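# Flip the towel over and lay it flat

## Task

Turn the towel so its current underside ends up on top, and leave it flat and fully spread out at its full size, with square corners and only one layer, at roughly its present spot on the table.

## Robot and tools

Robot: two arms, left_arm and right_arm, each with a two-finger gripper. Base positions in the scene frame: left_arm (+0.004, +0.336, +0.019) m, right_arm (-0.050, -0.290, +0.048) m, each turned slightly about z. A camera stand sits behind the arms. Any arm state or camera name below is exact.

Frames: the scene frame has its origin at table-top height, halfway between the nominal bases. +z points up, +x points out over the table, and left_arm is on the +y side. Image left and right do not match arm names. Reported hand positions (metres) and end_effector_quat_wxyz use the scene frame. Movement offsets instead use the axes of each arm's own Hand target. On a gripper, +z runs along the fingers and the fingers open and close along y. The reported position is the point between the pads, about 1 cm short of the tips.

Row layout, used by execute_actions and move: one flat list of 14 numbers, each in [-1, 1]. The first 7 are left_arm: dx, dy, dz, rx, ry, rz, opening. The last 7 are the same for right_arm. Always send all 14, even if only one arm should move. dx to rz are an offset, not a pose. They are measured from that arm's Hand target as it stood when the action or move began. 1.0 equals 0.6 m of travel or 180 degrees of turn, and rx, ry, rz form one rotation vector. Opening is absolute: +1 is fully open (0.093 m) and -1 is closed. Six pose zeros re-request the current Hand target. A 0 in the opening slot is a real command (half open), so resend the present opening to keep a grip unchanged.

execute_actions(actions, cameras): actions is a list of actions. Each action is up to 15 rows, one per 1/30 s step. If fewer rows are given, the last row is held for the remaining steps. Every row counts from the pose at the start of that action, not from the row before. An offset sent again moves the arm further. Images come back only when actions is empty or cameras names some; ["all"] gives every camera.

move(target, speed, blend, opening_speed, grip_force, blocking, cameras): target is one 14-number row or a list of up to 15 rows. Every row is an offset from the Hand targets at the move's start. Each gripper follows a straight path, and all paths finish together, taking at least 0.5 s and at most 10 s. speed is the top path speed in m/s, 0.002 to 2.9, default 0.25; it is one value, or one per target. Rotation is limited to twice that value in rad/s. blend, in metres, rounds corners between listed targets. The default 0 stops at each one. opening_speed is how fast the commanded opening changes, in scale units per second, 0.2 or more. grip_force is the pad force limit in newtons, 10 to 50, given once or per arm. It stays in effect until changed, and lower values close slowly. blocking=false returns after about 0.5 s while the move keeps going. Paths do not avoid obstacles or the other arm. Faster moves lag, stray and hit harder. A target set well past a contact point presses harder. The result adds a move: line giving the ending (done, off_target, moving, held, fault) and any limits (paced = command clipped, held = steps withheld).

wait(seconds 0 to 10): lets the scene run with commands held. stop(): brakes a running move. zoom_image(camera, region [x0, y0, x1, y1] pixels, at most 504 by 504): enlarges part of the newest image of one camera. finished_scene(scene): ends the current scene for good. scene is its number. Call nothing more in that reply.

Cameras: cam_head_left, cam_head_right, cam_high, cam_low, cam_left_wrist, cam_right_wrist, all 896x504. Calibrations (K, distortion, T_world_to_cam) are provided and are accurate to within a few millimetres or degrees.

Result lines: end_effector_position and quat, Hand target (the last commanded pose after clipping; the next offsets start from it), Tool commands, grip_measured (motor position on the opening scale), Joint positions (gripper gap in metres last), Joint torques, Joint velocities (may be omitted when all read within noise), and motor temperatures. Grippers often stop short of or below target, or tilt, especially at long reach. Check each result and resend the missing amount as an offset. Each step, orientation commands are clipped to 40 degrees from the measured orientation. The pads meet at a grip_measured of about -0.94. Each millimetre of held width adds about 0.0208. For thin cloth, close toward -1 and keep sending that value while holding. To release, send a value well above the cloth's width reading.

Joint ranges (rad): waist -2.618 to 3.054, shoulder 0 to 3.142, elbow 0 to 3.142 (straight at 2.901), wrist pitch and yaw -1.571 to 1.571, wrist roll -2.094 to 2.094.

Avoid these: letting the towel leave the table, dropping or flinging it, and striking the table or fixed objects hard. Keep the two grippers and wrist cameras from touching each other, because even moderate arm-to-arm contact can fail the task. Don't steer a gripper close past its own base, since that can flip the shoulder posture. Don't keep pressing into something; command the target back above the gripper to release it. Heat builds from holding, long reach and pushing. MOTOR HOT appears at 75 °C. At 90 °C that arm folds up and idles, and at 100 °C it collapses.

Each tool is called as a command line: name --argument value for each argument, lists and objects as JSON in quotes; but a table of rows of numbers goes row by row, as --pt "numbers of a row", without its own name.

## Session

execute_actions --actions '[]' --cameras '["cam_head_right","cam_left_wrist","cam_right_wrist"]'

Scene clock: 0.00 s.
left_arm: end_effector_position=(+0.3934, +0.3237, +0.0957) grip_measured=+1.000 end_effector_quat_wxyz=(+0.554, -0.002, +0.829, +0.069) | right_arm: end_effector_position=(+0.3364, -0.3307, +0.1253) grip_measured=+1.000 end_effector_quat_wxyz=(+0.568, +0.073, +0.817, -0.071)
Joint positions: left_arm=[-0.104 1.593 0.38 0.816 -0.241 0.022 0.093] | right_arm=[0.029 1.615 0.35 0.907 0.171 0.029 0.093]
Joint velocities: within noise
Joint torques (N m): no reading
Motor temperatures (°C): left_arm=[26 37 32 26 28 24 27] | right_arm=[26 43 33 27 26 28 26]
Heat: left arm: 37 °C; right arm: 43 °C.
Hand target: left_arm +0.3964, +0.3233, +0.1026; +0.563, -0.003, +0.824, +0.068 | right_arm +0.3376, -0.3308, +0.1274; +0.570, +0.073, +0.816, -0.071
Tool commands: left_gripper/opening=+1.0 right_gripper/opening=+1.0
camera_calibration:
cam_left_wrist: T_world_to_cam=[[0.0600933, -0.990863, -0.120747, 0.307898], [-0.757322, 0.0335454, -0.652179, 0.386137], [0.650271, 0.130636, -0.748386, -0.136201], [0, 0, 0, 1]] pos_world=[0.362495, 0.309925, 0.187078]
cam_right_wrist: T_world_to_cam=[[-0.212334, -0.97694, 0.0224079, -0.254948], [-0.705361, 0.137357, -0.695412, 0.408318], [0.676298, -0.163465, -0.718261, -0.105908], [0, 0, 0, 1]] pos_world=[0.305504, -0.322467, 0.213593]
Images, in order (width x height): cam_head_right 896x504, cam_left_wrist 896x504, cam_right_wrist 896x504.

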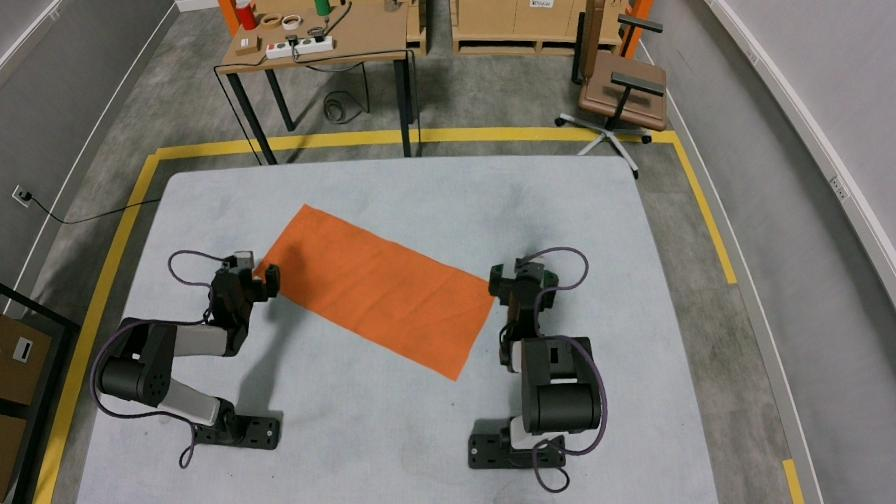

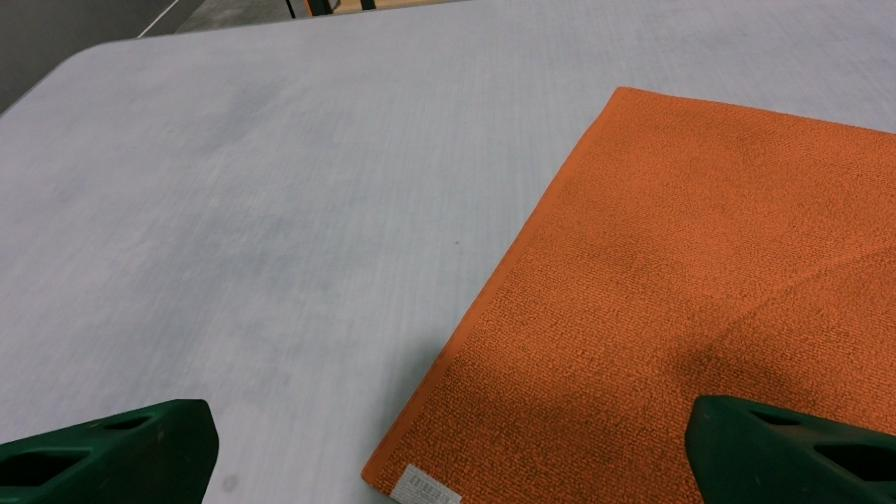

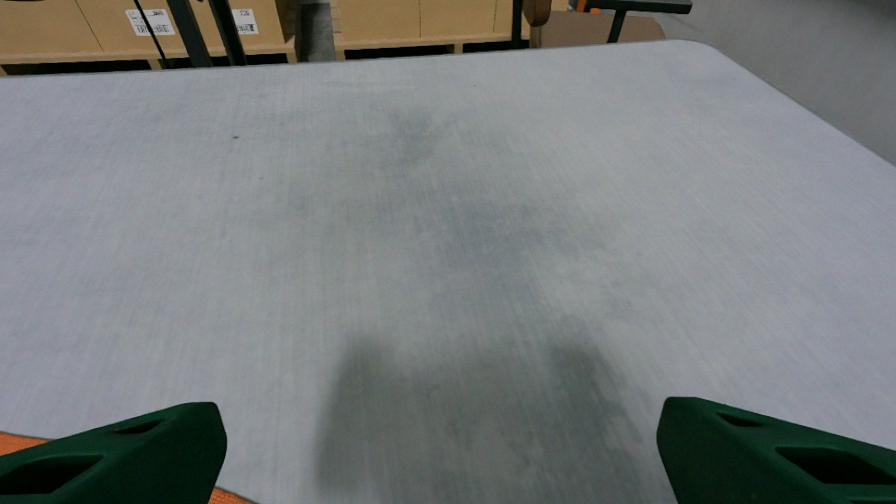

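move --target '[0.02,0.0675,-0.0193,0.1364,0.3622,0.1357,-0.4,0.1838,0.2425,-0.3945,0.0452,0.388,0.0837,-0.4]' --cameras '["cam_left_wrist","cam_right_wrist","cam_head_right"]'

Scene clock: 31.97 s.
left_arm: end_effector_position=(+0.3746, +0.3590, +0.1020) grip_measured=-0.398 end_effector_quat_wxyz=(+0.006, +0.236, +0.972, -0.004) | right_arm: end_effector_position=(+0.1110, -0.1424, +0.0962) grip_measured=-0.398 end_effector_quat_wxyz=(+0.006, +0.235, +0.972, -0.003)
Joint positions: left_arm=[0.098 1.953 1.583 -1.191 0.011 0.545 0.026] | right_arm=[0.812 1.418 0.841 -0.991 0.013 1.226 0.026]
Joint torques (N m): left_arm=[0.61 -9.22 8.84 0.17 -0.06 0.09] | right_arm=[0.24 -3.88 7.56 0.19 -0.12 0.12]
Motor temperatures (°C): left_arm=[26 41 35 32 28 24 26] | right_arm=[26 45 36 32 26 28 26]
Heat: left arm: 41 °C; right arm: 45 °C.
Hand target: left_arm +0.3780, +0.3629, +0.1000; +0.001, +0.237, +0.971, +0.000 | right_arm +0.1117, -0.1370, +0.0999; +0.000, +0.238, +0.971, +0.000
Off the commanded pose: left_arm 0.005 m, 1 deg | right_arm 0.007 m, 1 deg.
move: done
camera_calibration:
cam_left_wrist: T_world_to_cam=[[-0.472758, -0.880982, 0.0192617, 0.490728], [-0.789548, 0.433196, 0.43469, 0.132663], [-0.391298, 0.190295, -0.900374, 0.260309], [0, 0, 0, 1]] pos_world=[0.438598, 0.325317, 0.167256]
cam_right_wrist: T_world_to_cam=[[-0.469436, -0.882905, 0.0104479, -0.0750423], [-0.798159, 0.429378, 0.422583, 0.14769], [-0.377587, 0.190037, -0.906264, 0.24183], [0, 0, 0, 1]] pos_world=[0.173965, -0.175627, 0.157534]
Images, in order (width x height): cam_head_right 896x504, cam_left_wrist 896x504, cam_right_wrist 896x504.

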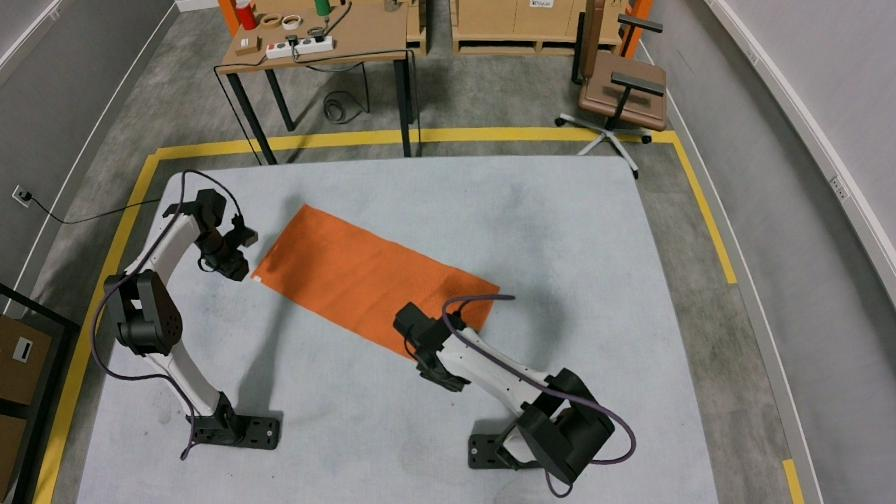

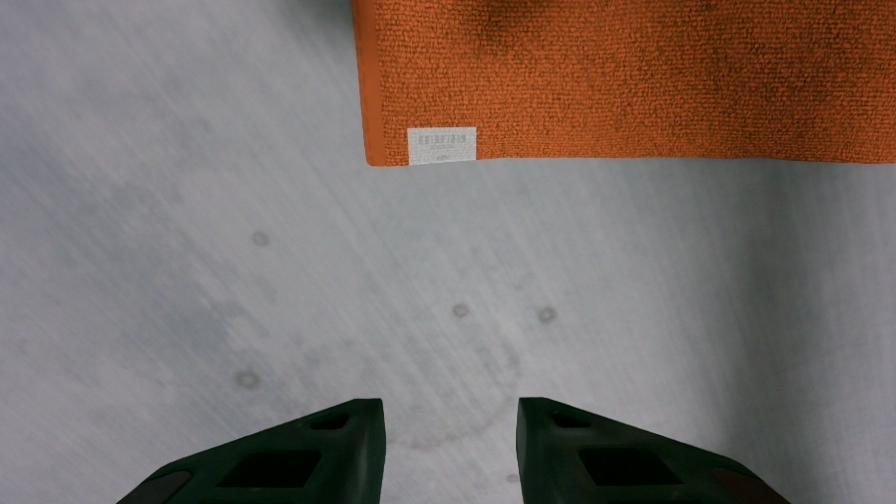

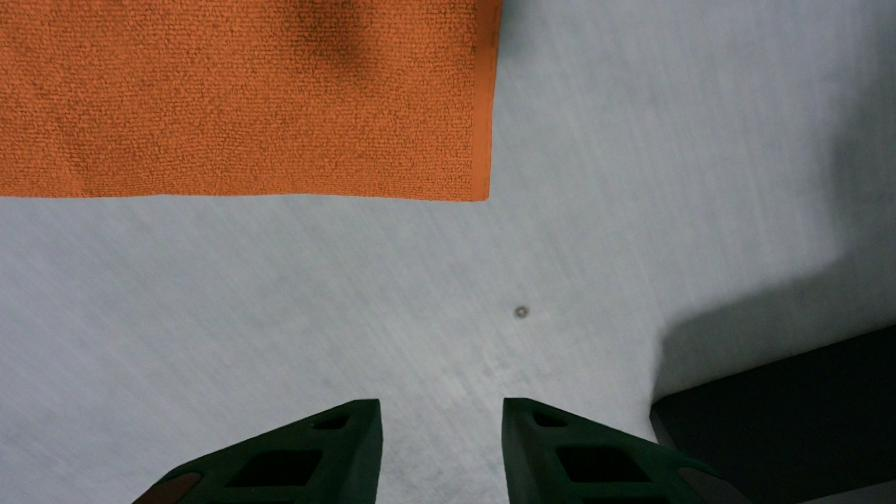

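move --pt "-0.061 0.0065 0.09 0 0 0 -0.4 -0.05 0.007 0.09 0 0 0 -0.4" --pt "-0.061 0.0065 0.172 0 0 0 -0.4 -0.05 0.007 0.173 0 0 0 -0.4" --pt "-0.061 0.0065 0.172 0 0 0 -1 -0.05 0.007 0.173 0 0 0 -1" --speed '[0.2,0.1,0.1]' --opening_speed 1.2 --blend '[0.015,0,0]' --cameras '["cam_left_wrist","cam_right_wrist"]'

Scene clock: 42.67 s.
left_arm: end_effector_position=(+0.4119, +0.3496, +0.0163) grip_measured=-0.982 end_effector_quat_wxyz=(+0.007, +0.239, +0.971, +0.000) | right_arm: end_effector_position=(+0.1417, -0.1429, +0.0088) grip_measured=-0.982 end_effector_quat_wxyz=(+0.001, +0.240, +0.971, +0.007)
Joint positions: left_arm=[0.067 2.171 1.561 -0.947 0.005 0.52 0] | right_arm=[0.709 1.699 0.709 -0.569 -0.007 1.133 0]
Joint torques (N m): left_arm=[-0.02 -9.26 4.25 0.7 -0.01 -0.07] | right_arm=[-0.68 -3.63 2.65 0.93 0.09 -0.06]
Heat: left arm: 43 °C; right arm: 45 °C.
Hand target: left_arm +0.4124, +0.3495, -0.0031; +0.001, +0.237, +0.971, +0.000 | right_arm +0.1403, -0.1469, -0.0039; +0.000, +0.238, +0.971, +0.000
Off the commanded pose: left_arm 0.019 m, 1 deg | right_arm 0.014 m, 1 deg.
move: off_target (left_arm, right_arm); target 3's new opening was sent with left_arm's hand 0.020 m and 1 deg from that target
camera_calibration:
cam_left_wrist: T_world_to_cam=[[-0.478132, -0.878203, 0.0122516, 0.503076], [-0.788506, 0.435358, 0.434422, 0.202146], [-0.386845, 0.198051, -0.900626, 0.195016], [0, 0, 0, 1]] pos_world=[0.475371, 0.315173, 0.0816562]
cam_right_wrist: T_world_to_cam=[[-0.477325, -0.878702, -0.00663344, -0.0583576], [-0.792561, 0.427247, 0.435094, 0.207975], [-0.379484, 0.212938, -0.900361, 0.177846], [0, 0, 0, 1]] pos_world=[0.204467, -0.178006, 0.06925]
Images, in order (width x height): cam_left_wrist 896x504, cam_right_wrist 896x504.

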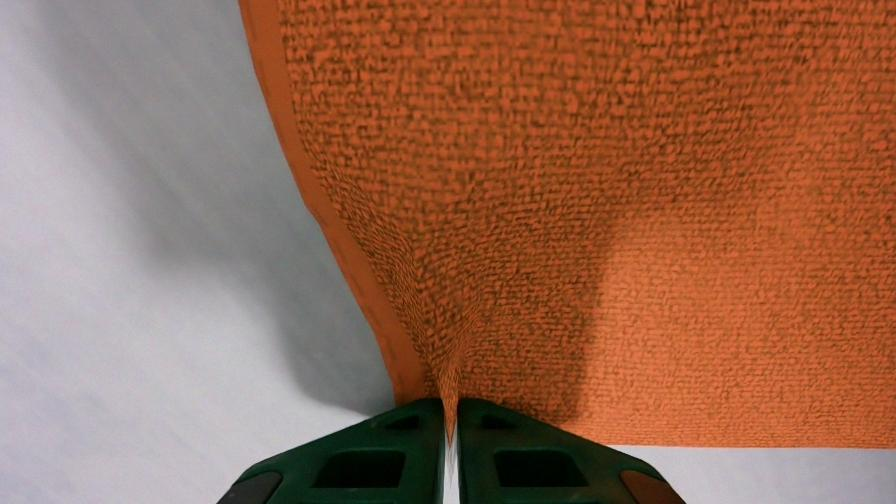

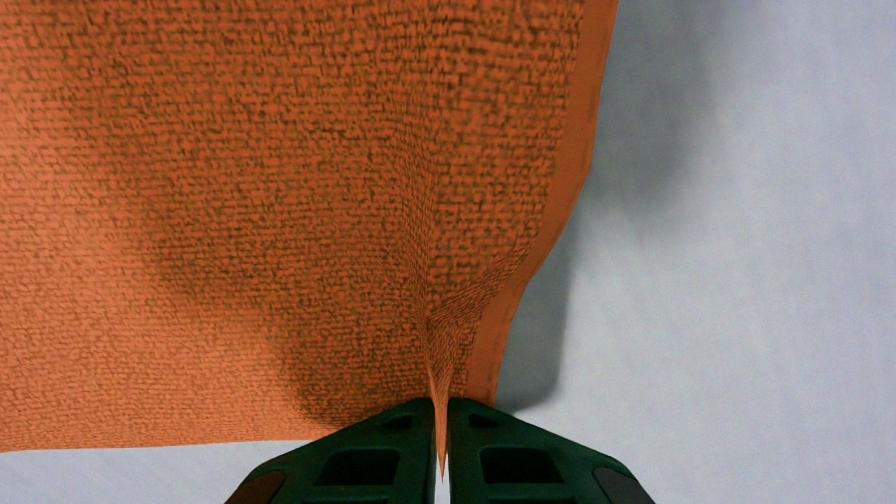

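move --pt "0.03 0 -0.15 0 0 0 -1 0.03 0 -0.15 0 0 0 -1" --pt "0.1 0.007 -0.5 0 0 0 -1 0.1 -0.007 -0.5 0 0 0 -1" --pt "0.1 0.007 -0.453 0 0 0 -1 0.1 -0.007 -0.453 0 0 0 -1" --pt "-0.05 0.007 -0.414 0 0 0 -1 -0.05 -0.007 -0.414 0 0 0 -1" --pt "-0.167 0.007 -0.32 0 0 0 -1 -0.167 -0.007 -0.32 0 0 0 -1" --pt "-0.233 0.007 -0.213 0 0 0 -1 -0.233 -0.007 -0.213 0 0 0 -1" --pt "-0.267 0.007 -0.12 0 0 0 -1 -0.267 -0.007 -0.12 0 0 0 -1" --pt "-0.275 0.007 -0.065 0 0 0 -1 -0.275 -0.007 -0.065 0 0 0 -1" --speed '[0.15,0.22,0.1,0.2,0.2,0.2,0.2,0.12]' --blend '[0.03,0,0.01,0.03,0.03,0.03,0.02,0]' --cameras '["cam_head_right","cam_low","cam_left_wrist","cam_right_wrist"]'

Scene clock: 57.30 s.
left_arm: end_effector_position=(+0.5522, +0.2746, +0.0401) grip_measured=-0.982 end_effector_quat_wxyz=(+0.076, +0.242, +0.967, +0.003) | right_arm: end_effector_position=(+0.2893, -0.2212, +0.0437) grip_measured=-0.982 end_effector_quat_wxyz=(+0.009, +0.238, +0.971, +0.011)
Joint positions: left_arm=[-0.076 2.823 2.842 -1.439 0.016 0.382 0] | right_arm=[0.254 1.952 1.215 -0.809 -0.012 0.676 0]
Joint torques (N m): left_arm=[0.28 -15.58 9.07 0.72 -0.11 -0.09] | right_arm=[-0.94 -9.24 4.25 0.52 0.1 -0.09]
Motor temperatures (°C): left_arm=[26 47 36 30 28 24 27] | right_arm=[26 45 37 29 26 28 26]
Heat: left arm: 47 °C; right arm: 45 °C.
Hand target: left_arm +0.5606, +0.2772, +0.0360; +0.001, +0.237, +0.971, +0.000 | right_arm +0.2847, -0.2269, +0.0349; +0.000, +0.238, +0.971, +0.000
Off the commanded pose: left_arm 0.010 m, 9 deg | right_arm 0.011 m, 2 deg.
elbow stopped short (left arm): the move would have taken joint 3 (elbow) straighter than the controller allows.
move: off_target (left_arm, right_arm); blend cut to 0.0297 m at target 6, 0.0167 m at target 7
camera_calibration:
cam_left_wrist: T_world_to_cam=[[-0.482211, -0.875558, -0.0295001, 0.507137], [-0.836538, 0.450198, 0.312292, 0.362516], [-0.260149, 0.175268, -0.949528, 0.223949], [0, 0, 0, 1]] pos_world=[0.606066, 0.241573, 0.114396]
cam_right_wrist: T_world_to_cam=[[-0.475066, -0.879784, -0.0171233, -0.0568598], [-0.800778, 0.424174, 0.422885, 0.345512], [-0.364784, 0.21461, -0.906022, 0.278286], [0, 0, 0, 1]] pos_world=[0.35118, -0.256304, 0.105048]
Images, in order (width x height): cam_head_right 896x504, cam_low 896x504, cam_left_wrist 896x504, cam_right_wrist 896x504.

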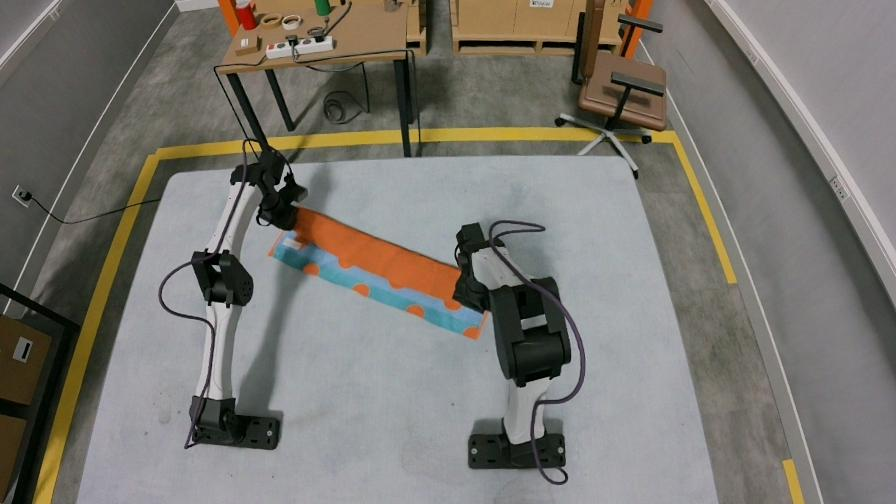

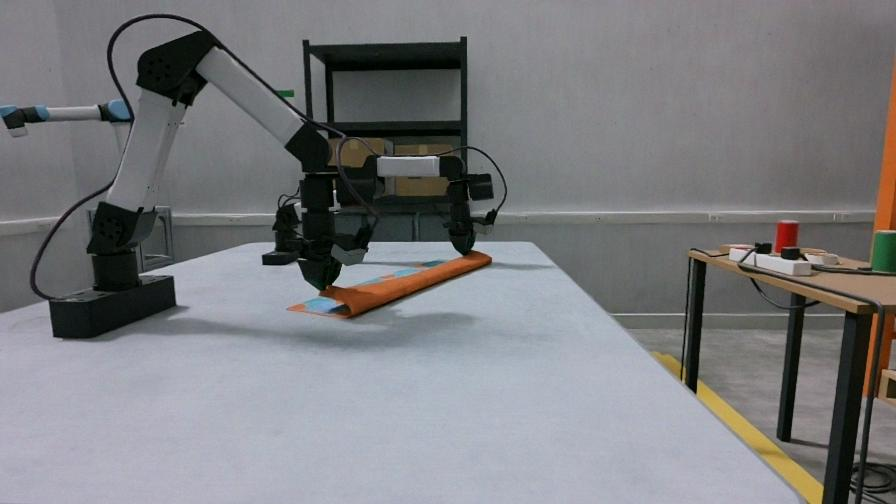

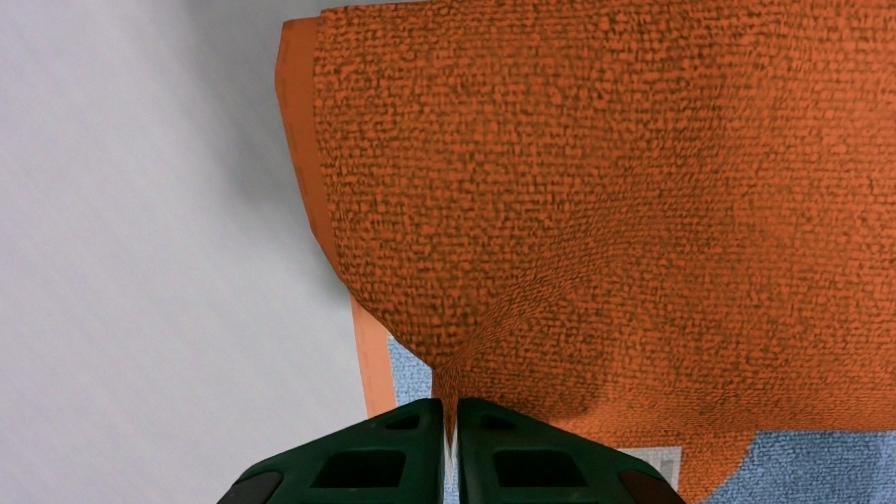

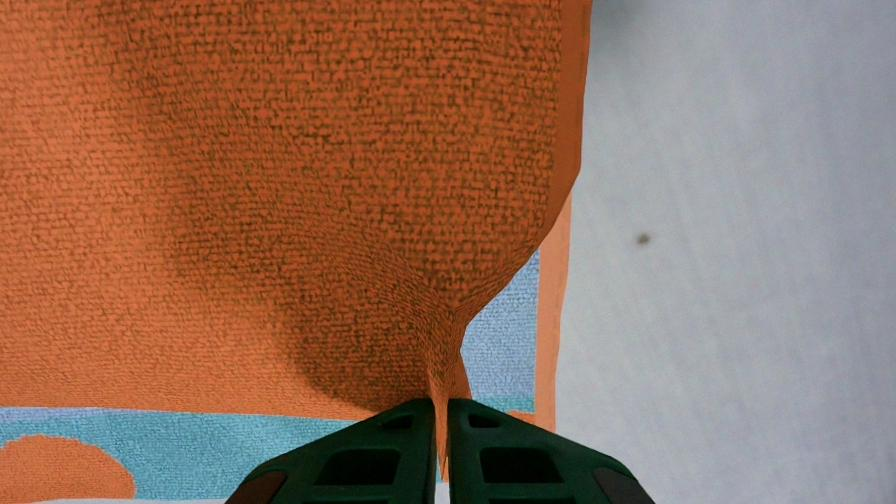

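move --pt "-0.025 0 -0.06 0 0 0 -1 -0.025 0 -0.06 0 0 0 -1" --pt "-0.108 0 -0.077 0 0 0 -1 -0.108 0 -0.077 0 0 0 -1" --pt "-0.167 0 -0.05 0 0 0 -1 -0.167 0 -0.05 0 0 0 -1" --pt "-0.2 0 -0.018 0 0 0 -1 -0.2 0 -0.018 0 0 0 -1" --speed 0.1 --blend '[0.02,0.02,0.015,0]' --cameras '["cam_head_right","cam_low","cam_left_wrist","cam_right_wrist"]'

Scene clock: 70.57 s.
left_arm: end_effector_position=(+0.6585, +0.2192, +0.0491) grip_measured=-0.982 end_effector_quat_wxyz=(+0.305, +0.232, +0.924, +0.014) | right_arm: end_effector_position=(+0.3910, -0.2766, +0.0496) grip_measured=-0.982 end_effector_quat_wxyz=(+0.008, +0.238, +0.971, +0.008)
Joint positions: left_arm=[-0.142 2.891 2.844 -0.903 0.016 0.314 0] | right_arm=[0.086 2.288 1.773 -1.036 -0.012 0.506 0]
Joint torques (N m): left_arm=[0.38 -16.68 9.77 1.62 -0.12 -0.11] | right_arm=[-0.84 -12.57 7.54 0.19 0.13 -0.06]
Motor temperatures (°C): left_arm=[26 57 38 30 28 24 27] | right_arm=[26 46 37 29 26 28 26]
Heat: left arm: 57 °C; right arm: 46 °C.
Hand target: left_arm +0.6671, +0.2217, +0.0469; +0.001, +0.237, +0.971, +0.000 | right_arm +0.3912, -0.2824, +0.0458; +0.000, +0.238, +0.971, +0.000
Off the commanded pose: left_arm 0.009 m, 36 deg | right_arm 0.007 m, 1 deg.
elbow stopped short (left arm): the move would have taken joint 3 (elbow) straighter than the controller allows.
move: off_target (left_arm); blend cut to 0.0195 m at target 2, 0.0138 m at target 3
camera_calibration:
cam_left_wrist: T_world_to_cam=[[-0.438359, -0.883682, -0.164153, 0.489663], [-0.87817, 0.46, -0.131216, 0.520586], [0.191464, 0.0866351, -0.977669, -0.00684591], [0, 0, 0, 1]] pos_world=[0.673123, 0.19383, 0.141996]
cam_right_wrist: T_world_to_cam=[[-0.47447, -0.88019, -0.0120191, -0.0578826], [-0.799848, 0.425379, 0.423435, 0.447966], [-0.36759, 0.21052, -0.905847, 0.332535], [0, 0, 0, 1]] pos_world=[0.453077, -0.311508, 0.110846]
Images, in order (width x height): cam_head_right 896x504, cam_low 896x504, cam_left_wrist 896x504, cam_right_wrist 896x504.

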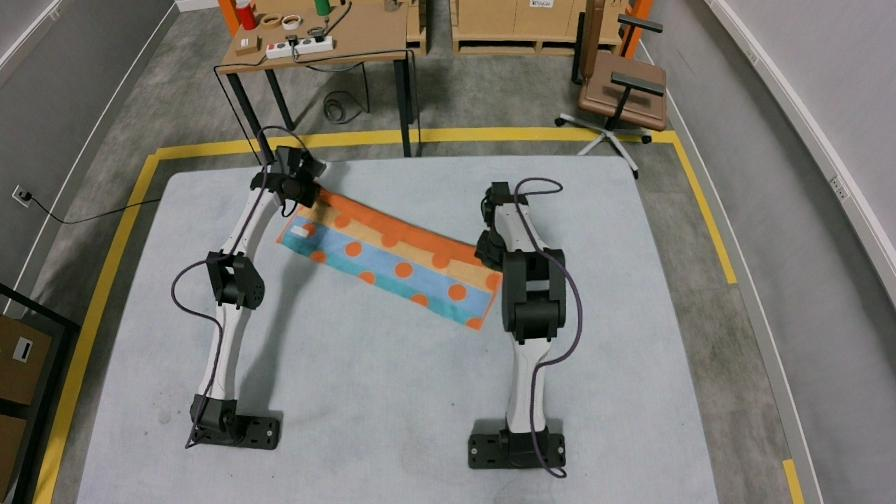

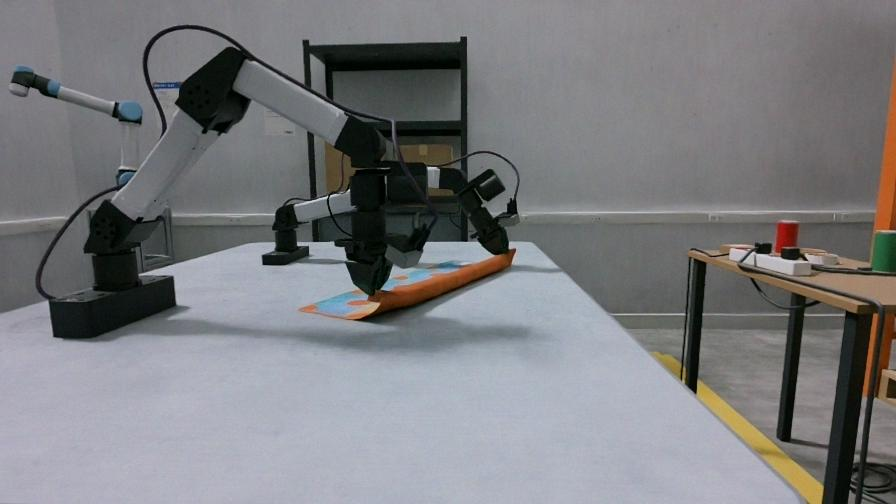

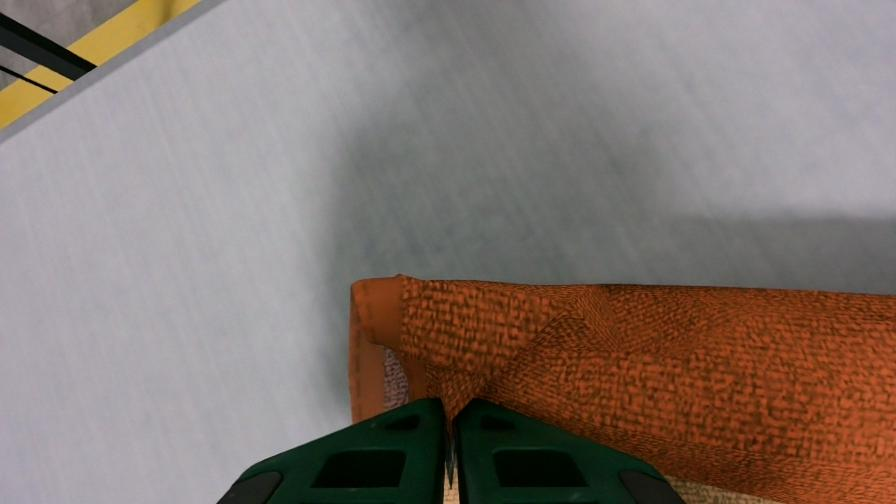

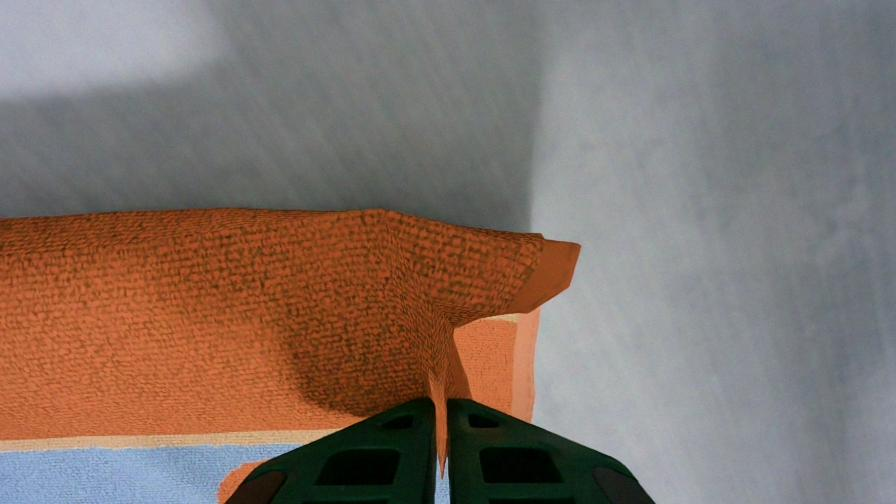

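move --pt "0 0 0.02 0 0 0 -1 0 0 0.02 0 0 0 -1" --pt "0 0 0.02 0 0 0 -0.4 0 0 0.02 0 0 0 -0.4" --pt "0 0 -0.15 0 0 0 -0.4 0 0 -0.15 0 0 0 -0.4" --pt "0.324 -0.005 -0.09 0 0 0 -0.4 0.309 0.0165 -0.09 0 0 0 -0.4" --speed '[0.1,0.1,0.15,0.3]' --opening_speed 0.8 --blend '[0,0,0.03,0]' --cameras '["cam_head_right","cam_low","cam_left_wrist","cam_right_wrist"]'

Scene clock: 92.00 s.
left_arm: end_effector_position=(+0.4935, +0.3089, +0.0698) grip_measured=-0.402 end_effector_quat_wxyz=(-0.015, +0.232, +0.973, -0.007) | right_arm: end_effector_position=(+0.2314, -0.1868, +0.0966) grip_measured=-0.402 end_effector_quat_wxyz=(-0.013, +0.233, +0.972, -0.002)
Joint positions: left_arm=[-0.022 2.633 2.598 -1.568 0.008 0.417 0.026] | right_arm=[0.405 1.75 1.178 -1.023 -0.011 0.816 0.026]
Joint torques (N m): left_arm=[-0.08 -23.32 5.65 0.09 -0.05 0.07] | right_arm=[0.05 -11.92 4.23 0.46 0.14 0.11]
Motor temperatures (°C): left_arm=[26 67 38 33 28 24 27] | right_arm=[26 52 41 29 26 28 26]
Heat: left arm: 67 °C; right arm: 52 °C.
Hand target: left_arm +0.4932, +0.3088, +0.1008; +0.001, +0.237, +0.971, +0.000 | right_arm +0.2313, -0.1881, +0.0999; +0.000, +0.238, +0.971, +0.000
Off the commanded pose: left_arm 0.031 m, 2 deg | right_arm 0.004 m, 2 deg.
elbow stopped short (left arm): the move would have taken joint 3 (elbow) straighter than the controller allows.
joint sent to its limit (left arm) — joint 4 (wrist pitch), lower limit. The joint targets still meet the commanded pose.
move: off_target (left_arm); target 2's new opening was sent with left_arm's hand 0.013 m and 36 deg from that target
camera_calibration:
cam_left_wrist: T_world_to_cam=[[-0.464542, -0.884847, 0.0352956, 0.499324], [-0.77364, 0.424908, 0.470037, 0.254485], [-0.430908, 0.191046, -0.881941, 0.305517], [0, 0, 0, 1]] pos_world=[0.560487, 0.275325, 0.132207]
cam_right_wrist: T_world_to_cam=[[-0.465997, -0.884599, 0.0182119, -0.05958], [-0.783504, 0.422129, 0.455993, 0.254664], [-0.411058, 0.198222, -0.889797, 0.303766], [0, 0, 0, 1]] pos_world=[0.296631, -0.220419, 0.155251]
Images, in order (width x height): cam_head_right 896x504, cam_low 896x504, cam_left_wrist 896x504, cam_right_wrist 896x504.

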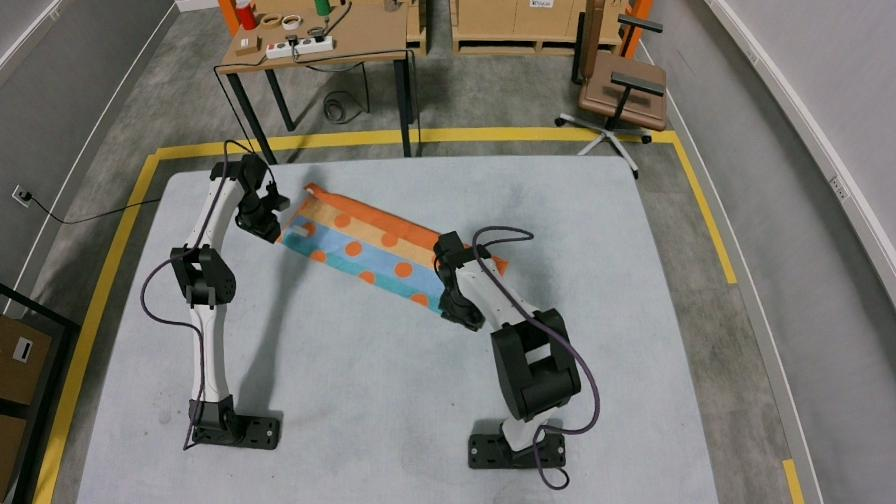

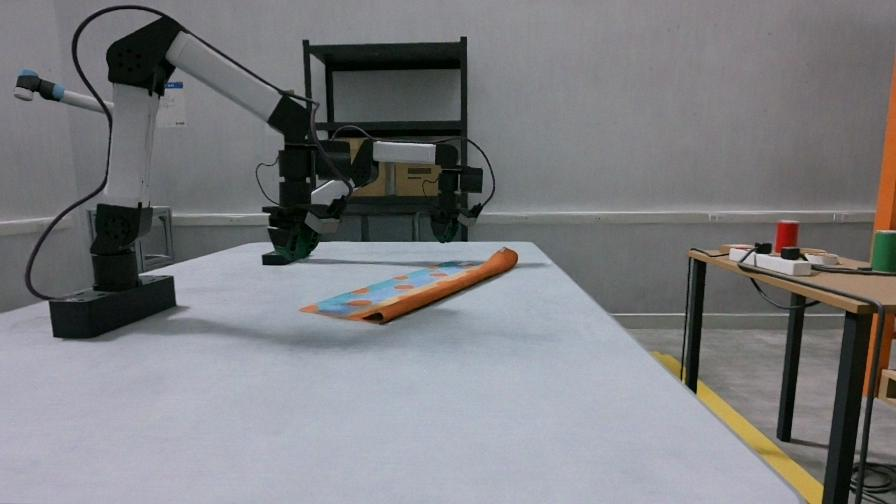

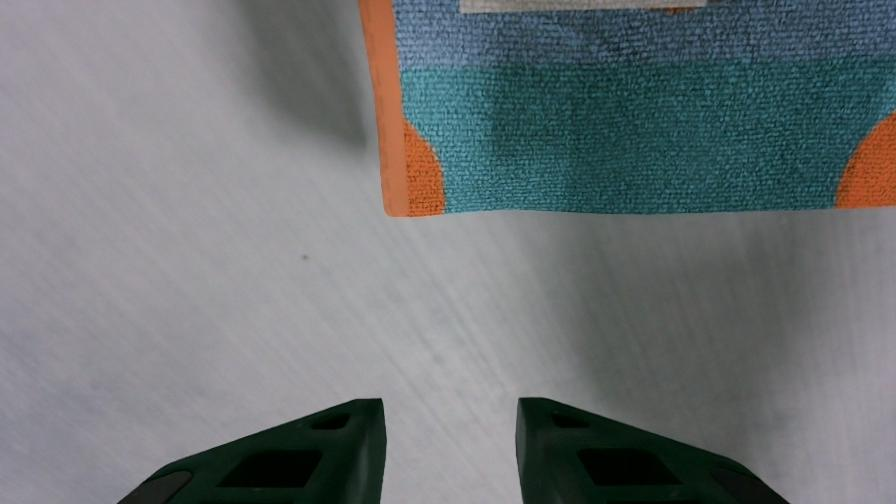

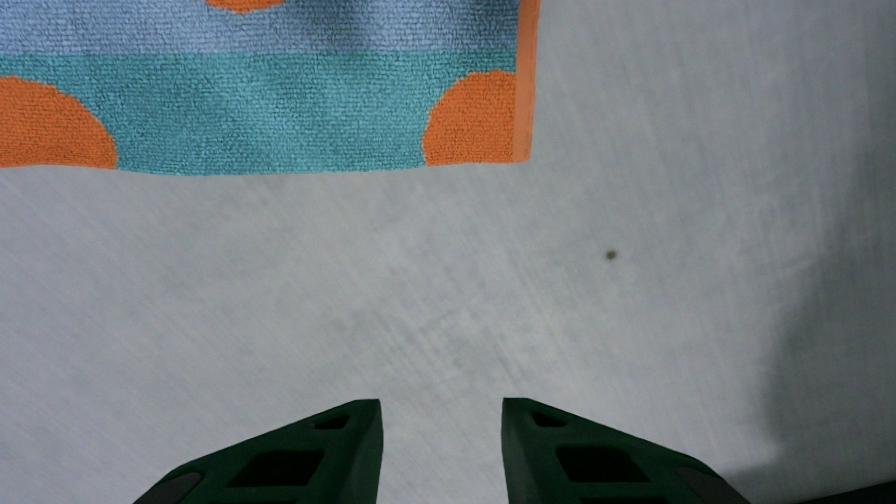

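move --pt "-0.046 -0.01 0.08 0 0 0 -0.4 -0.067 -0.017 0.1 0 0 0 -0.4" --pt "-0.046 -0.01 0.16 0 0 0 -0.4 -0.067 -0.017 0.173 0 0 0 -0.4" --pt "-0.046 -0.01 0.16 0 0 0 -1 -0.067 -0.017 0.173 0 0 0 -1" --speed '[0.2,0.1,0.1]' --opening_speed 1.2 --blend '[0.01,0,0]' --cameras '["cam_left_wrist","cam_right_wrist"]'

Scene clock: 103.90 s.
left_arm: end_effector_position=(+0.5088, +0.2914, +0.0174) grip_measured=-0.984 end_effector_quat_wxyz=(-0.009, +0.240, +0.971, -0.002) | right_arm: end_effector_position=(+0.2641, -0.2120, +0.0090) grip_measured=-0.982 end_effector_quat_wxyz=(+0.002, +0.241, +0.971, +0.008)
Joint positions: left_arm=[-0.056 2.704 2.525 -1.411 0.002 0.398 0] | right_arm=[0.297 1.963 1.068 -0.664 -0.013 0.723 0]
Joint torques (N m): left_arm=[0.05 -16.17 3.38 0.77 0 -0.06] | right_arm=[-0.55 -7.53 3.26 0.89 0.18 -0.07]
Motor temperatures (°C): left_arm=[26 74 37 31 28 24 27] | right_arm=[26 52 40 28 26 28 26]
Heat: left arm: 74 °C; right arm: 52 °C.
Hand target: left_arm +0.5150, +0.2908, +0.0049; +0.001, +0.237, +0.971, +0.000 | right_arm +0.2621, -0.2155, -0.0040; +0.000, +0.238, +0.971, +0.000
Off the commanded pose: left_arm 0.014 m, 1 deg | right_arm 0.014 m, 1 deg.
move: off_target (left_arm, right_arm); target 3's new opening was sent with left_arm's hand 0.015 m and 2 deg from that target
camera_calibration:
cam_left_wrist: T_world_to_cam=[[-0.478497, -0.877756, 0.0241671, 0.498094], [-0.773399, 0.434322, 0.461756, 0.295625], [-0.415806, 0.202258, -0.886678, 0.258365], [0, 0, 0, 1]] pos_world=[0.574403, 0.256552, 0.0805424]
cam_right_wrist: T_world_to_cam=[[-0.479616, -0.877434, -0.00882829, -0.0597433], [-0.79218, 0.428644, 0.434413, 0.334739], [-0.377384, 0.215345, -0.900671, 0.239148], [0, 0, 0, 1]] pos_world=[0.326771, -0.247404, 0.0694507]
Images, in order (width x height): cam_left_wrist 896x504, cam_right_wrist 896x504.

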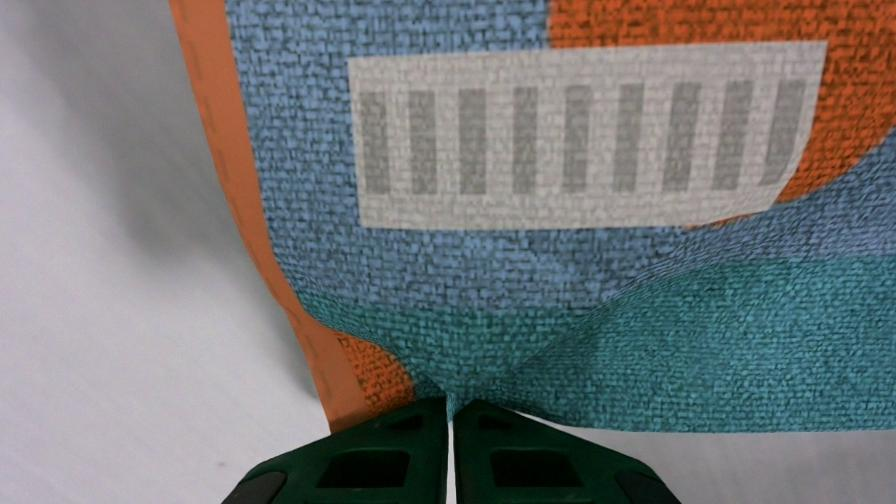

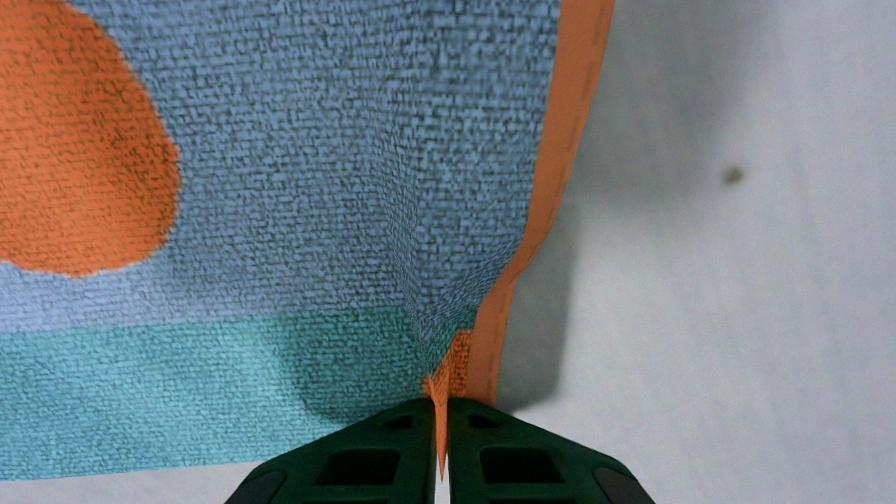

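move --pt "0.01 0 -0.025 0 0 0 -1 0.01 0 -0.027 0 0 0 -1" --pt "0.198 0.006 -0.025 0 0 0 -1 0.23 -0.006 -0.027 0 0 0 -1" --pt "0.198 0.006 -0.01 0 0 0 -1 0.23 -0.006 -0.013 0 0 0 -1" --pt "0.198 0.006 -0.01 0 0 0 -0.4 0.23 -0.006 -0.013 0 0 0 -0.4" --pt "0.198 0.006 -0.16 0 0 0 -0.4 0.23 -0.006 -0.16 0 0 0 -0.4" --pt "0.018 0.006 -0.16 0 0 0 -0.4 0.05 -0.006 -0.16 0 0 0 -0.4" --speed '[0.1,0.13,0.1,0.1,0.12,0.25]' --opening_speed 0.8 --blend '[0.005,0,0,0,0.02,0]' --cameras '["cam_head_right","cam_left_wrist","cam_right_wrist"]'

Scene clock: 118.83 s.
left_arm: end_effector_position=(+0.5053, +0.2959, +0.1047) grip_measured=-0.402 end_effector_quat_wxyz=(+0.035, +0.243, +0.969, +0.003) | right_arm: end_effector_position=(+0.2300, -0.2044, +0.0910) grip_measured=-0.402 end_effector_quat_wxyz=(+0.001, +0.242, +0.970, +0.006)
Joint positions: left_arm=[-0.047 2.591 2.659 -1.568 0.007 0.414 0.026] | right_arm=[0.351 1.704 1.101 -0.96 -0.009 0.781 0.026]
Joint torques (N m): left_arm=[0.47 -14.46 8.44 0.31 -0.03 -0.1] | right_arm=[-0.39 -6.75 7.56 0.28 0.12 -0.11]
Motor temperatures (°C): left_arm=[26 74 37 30 28 24 27] | right_arm=[26 51 39 28 26 28 26]
Heat: left arm: 74 °C; right arm: 51 °C. Fold the left arm in close to its base, or ease its load, before you think long.
Hand target: left_arm +0.5070, +0.2988, +0.1008; +0.001, +0.237, +0.971, +0.000 | right_arm +0.2339, -0.2050, +0.0921; +0.000, +0.238, +0.971, +0.000
Off the commanded pose: left_arm 0.005 m, 4 deg | right_arm 0.004 m, 1 deg.
MOTOR HOT: joint 2 (shoulder) of the left arm reports 74 °C; the controller's stop level is 90 °C. To cool a motor, set the load down, stop pushing, or move to a pose that needs little force.
joint sent to its limit (left arm) — joint 4 (wrist pitch), lower limit. The joint targets are off in orientation, not in position.
move: off_target (left_arm); target 4's new opening was sent with left_arm's hand 0.016 m and 2 deg from that target
camera_calibration:
cam_left_wrist: T_world_to_cam=[[-0.485013, -0.87447, -0.00801628, 0.503908], [-0.807966, 0.444583, 0.3867, 0.272964], [-0.334594, 0.194032, -0.922171, 0.298487], [0, 0, 0, 1]] pos_world=[0.56482, 0.261381, 0.17374]
cam_right_wrist: T_world_to_cam=[[-0.48267, -0.875792, -0.00411737, -0.0680462], [-0.789435, 0.433031, 0.43506, 0.268955], [-0.379239, 0.213241, -0.900392, 0.298471], [0, 0, 0, 1]] pos_world=[0.292671, -0.239707, 0.151449]
Images, in order (width x height): cam_head_right 896x504, cam_left_wrist 896x504, cam_right_wrist 896x504.

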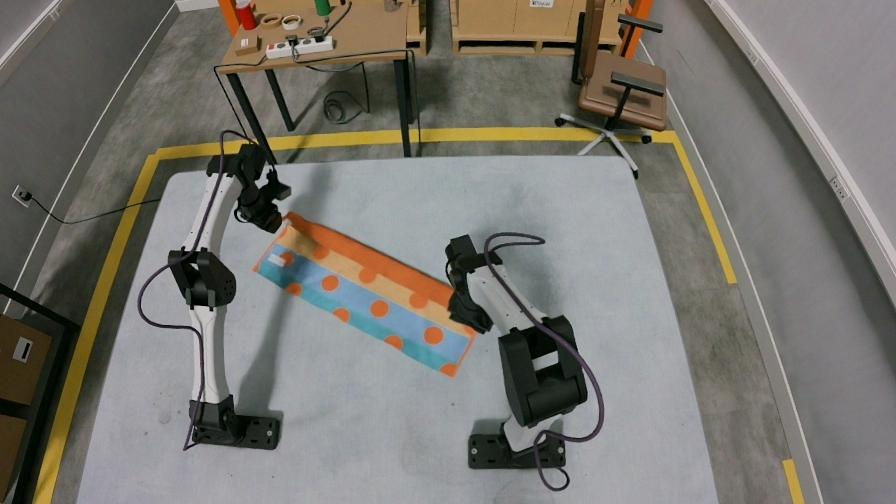

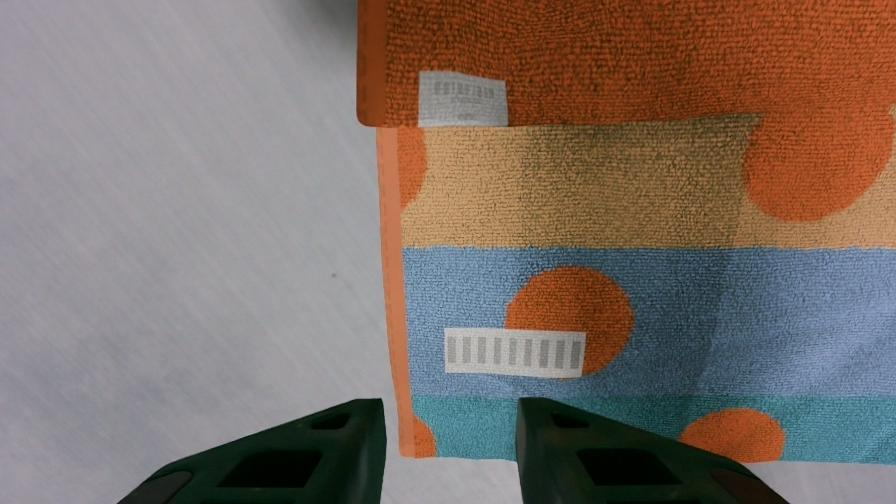

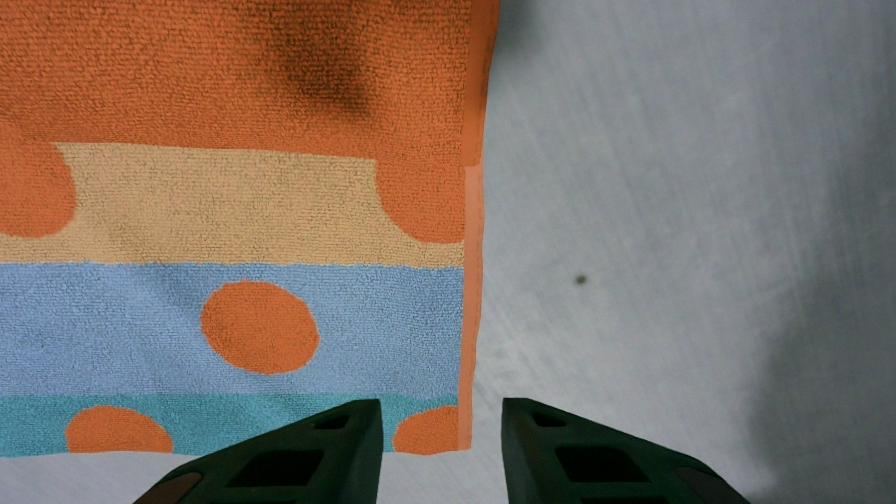

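move --pt "-0.0855 0.007 0.04 0 0 -0.5 -0.42 -0.0685 0.02 0.04 0 0 -0.5 -0.42" --pt "-0.0855 0.007 0.156 0 0 -0.5 -0.42 -0.0685 0.02 0.152 0 0 -0.5 -0.42" --pt "-0.0855 0.007 0.156 0 0 -0.5 -1 -0.0685 0.02 0.152 0 0 -0.5 -1" --pt "-0.0855 0.007 0.07 0 0 -0.5 -1 -0.0685 0.02 0.06 0 0 -0.5 -1" --speed '[0.35,0.1,0.1,0.1]' --opening_speed 1.2 --cameras '["cam_left_wrist","cam_right_wrist"]'

Scene clock: 134.23 s.
left_arm: end_effector_position=(+0.5515, +0.2819, +0.0220) grip_measured=-0.986 end_effector_quat_wxyz=(+0.052, -0.517, +0.854, -0.036) | right_arm: end_effector_position=(+0.2717, -0.2119, +0.0437) grip_measured=-0.983 end_effector_quat_wxyz=(-0.008, -0.517, +0.856, +0.005)
Joint positions: left_arm=[-0.069 2.862 2.852 -1.436 -0.005 -1.187 0] | right_arm=[0.296 1.937 1.194 -0.847 -0.005 -0.851 0]
Joint torques (N m): left_arm=[-0.1 -24.06 7.94 0.22 -0.02 -0.07] | right_arm=[-0.77 -13.2 6.8 0.04 -0.02 -0.08]
Motor temperatures (°C): left_arm=[26 73 38 30 28 24 27] | right_arm=[26 51 41 28 26 28 26]
Heat: left arm: 73 °C; right arm: 51 °C. Fold the left arm in close to its base, or ease its load, before you think long.
Hand target: left_arm +0.5545, +0.2790, +0.0590; +0.000, -0.519, +0.855, +0.000 | right_arm +0.2760, -0.2133, +0.0560; +0.000, -0.519, +0.855, +0.000
Off the commanded pose: left_arm 0.037 m, 7 deg | right_arm 0.013 m, 1 deg.
MOTOR HOT: still on. Joint 2 (shoulder) of the left arm reports 73 °C.
elbow stopped short (left arm): the move would have taken joint 3 (elbow) straighter than the controller allows.
move: off_target (left_arm, right_arm); target 3's new opening was sent with left_arm's hand 0.015 m and 7 deg from that target
camera_calibration:
cam_left_wrist: T_world_to_cam=[[0.869514, -0.476963, 0.128266, -0.348658], [-0.48587, -0.779352, 0.395651, 0.515683], [-0.0887466, -0.406345, -0.9094, 0.273806], [0, 0, 0, 1]] pos_world=[0.578017, 0.346862, 0.089689]
cam_right_wrist: T_world_to_cam=[[0.878146, -0.478304, -0.00916975, -0.340048], [-0.425413, -0.789521, 0.442359, -0.0324656], [-0.218822, -0.384555, -0.896791, 0.102825], [0, 0, 0, 1]] pos_world=[0.307301, -0.148737, 0.103456]
Images, in order (width x height): cam_left_wrist 896x504, cam_right_wrist 896x504.

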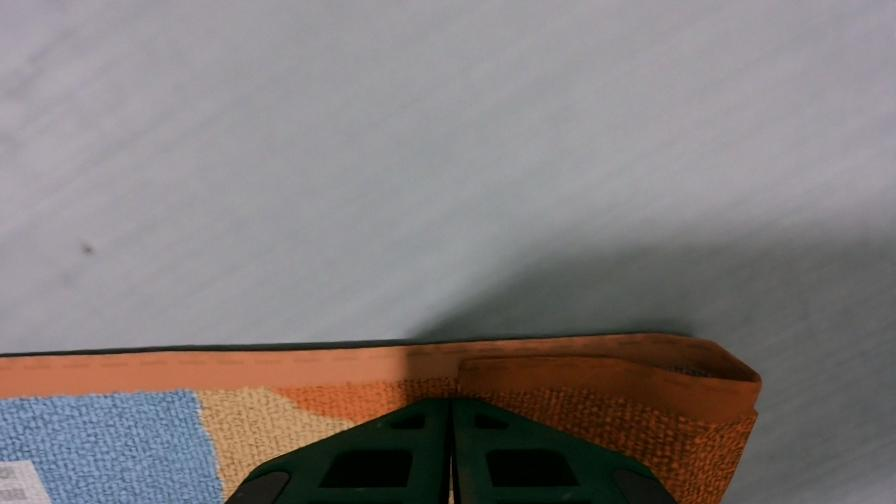

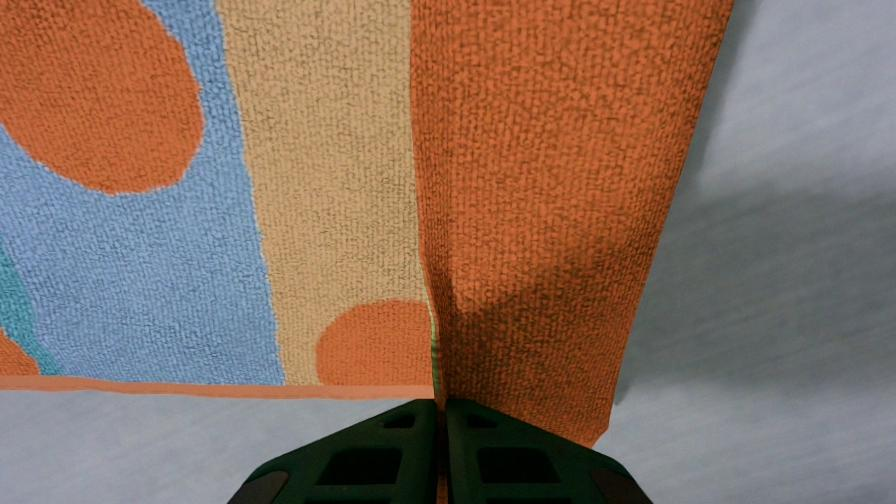

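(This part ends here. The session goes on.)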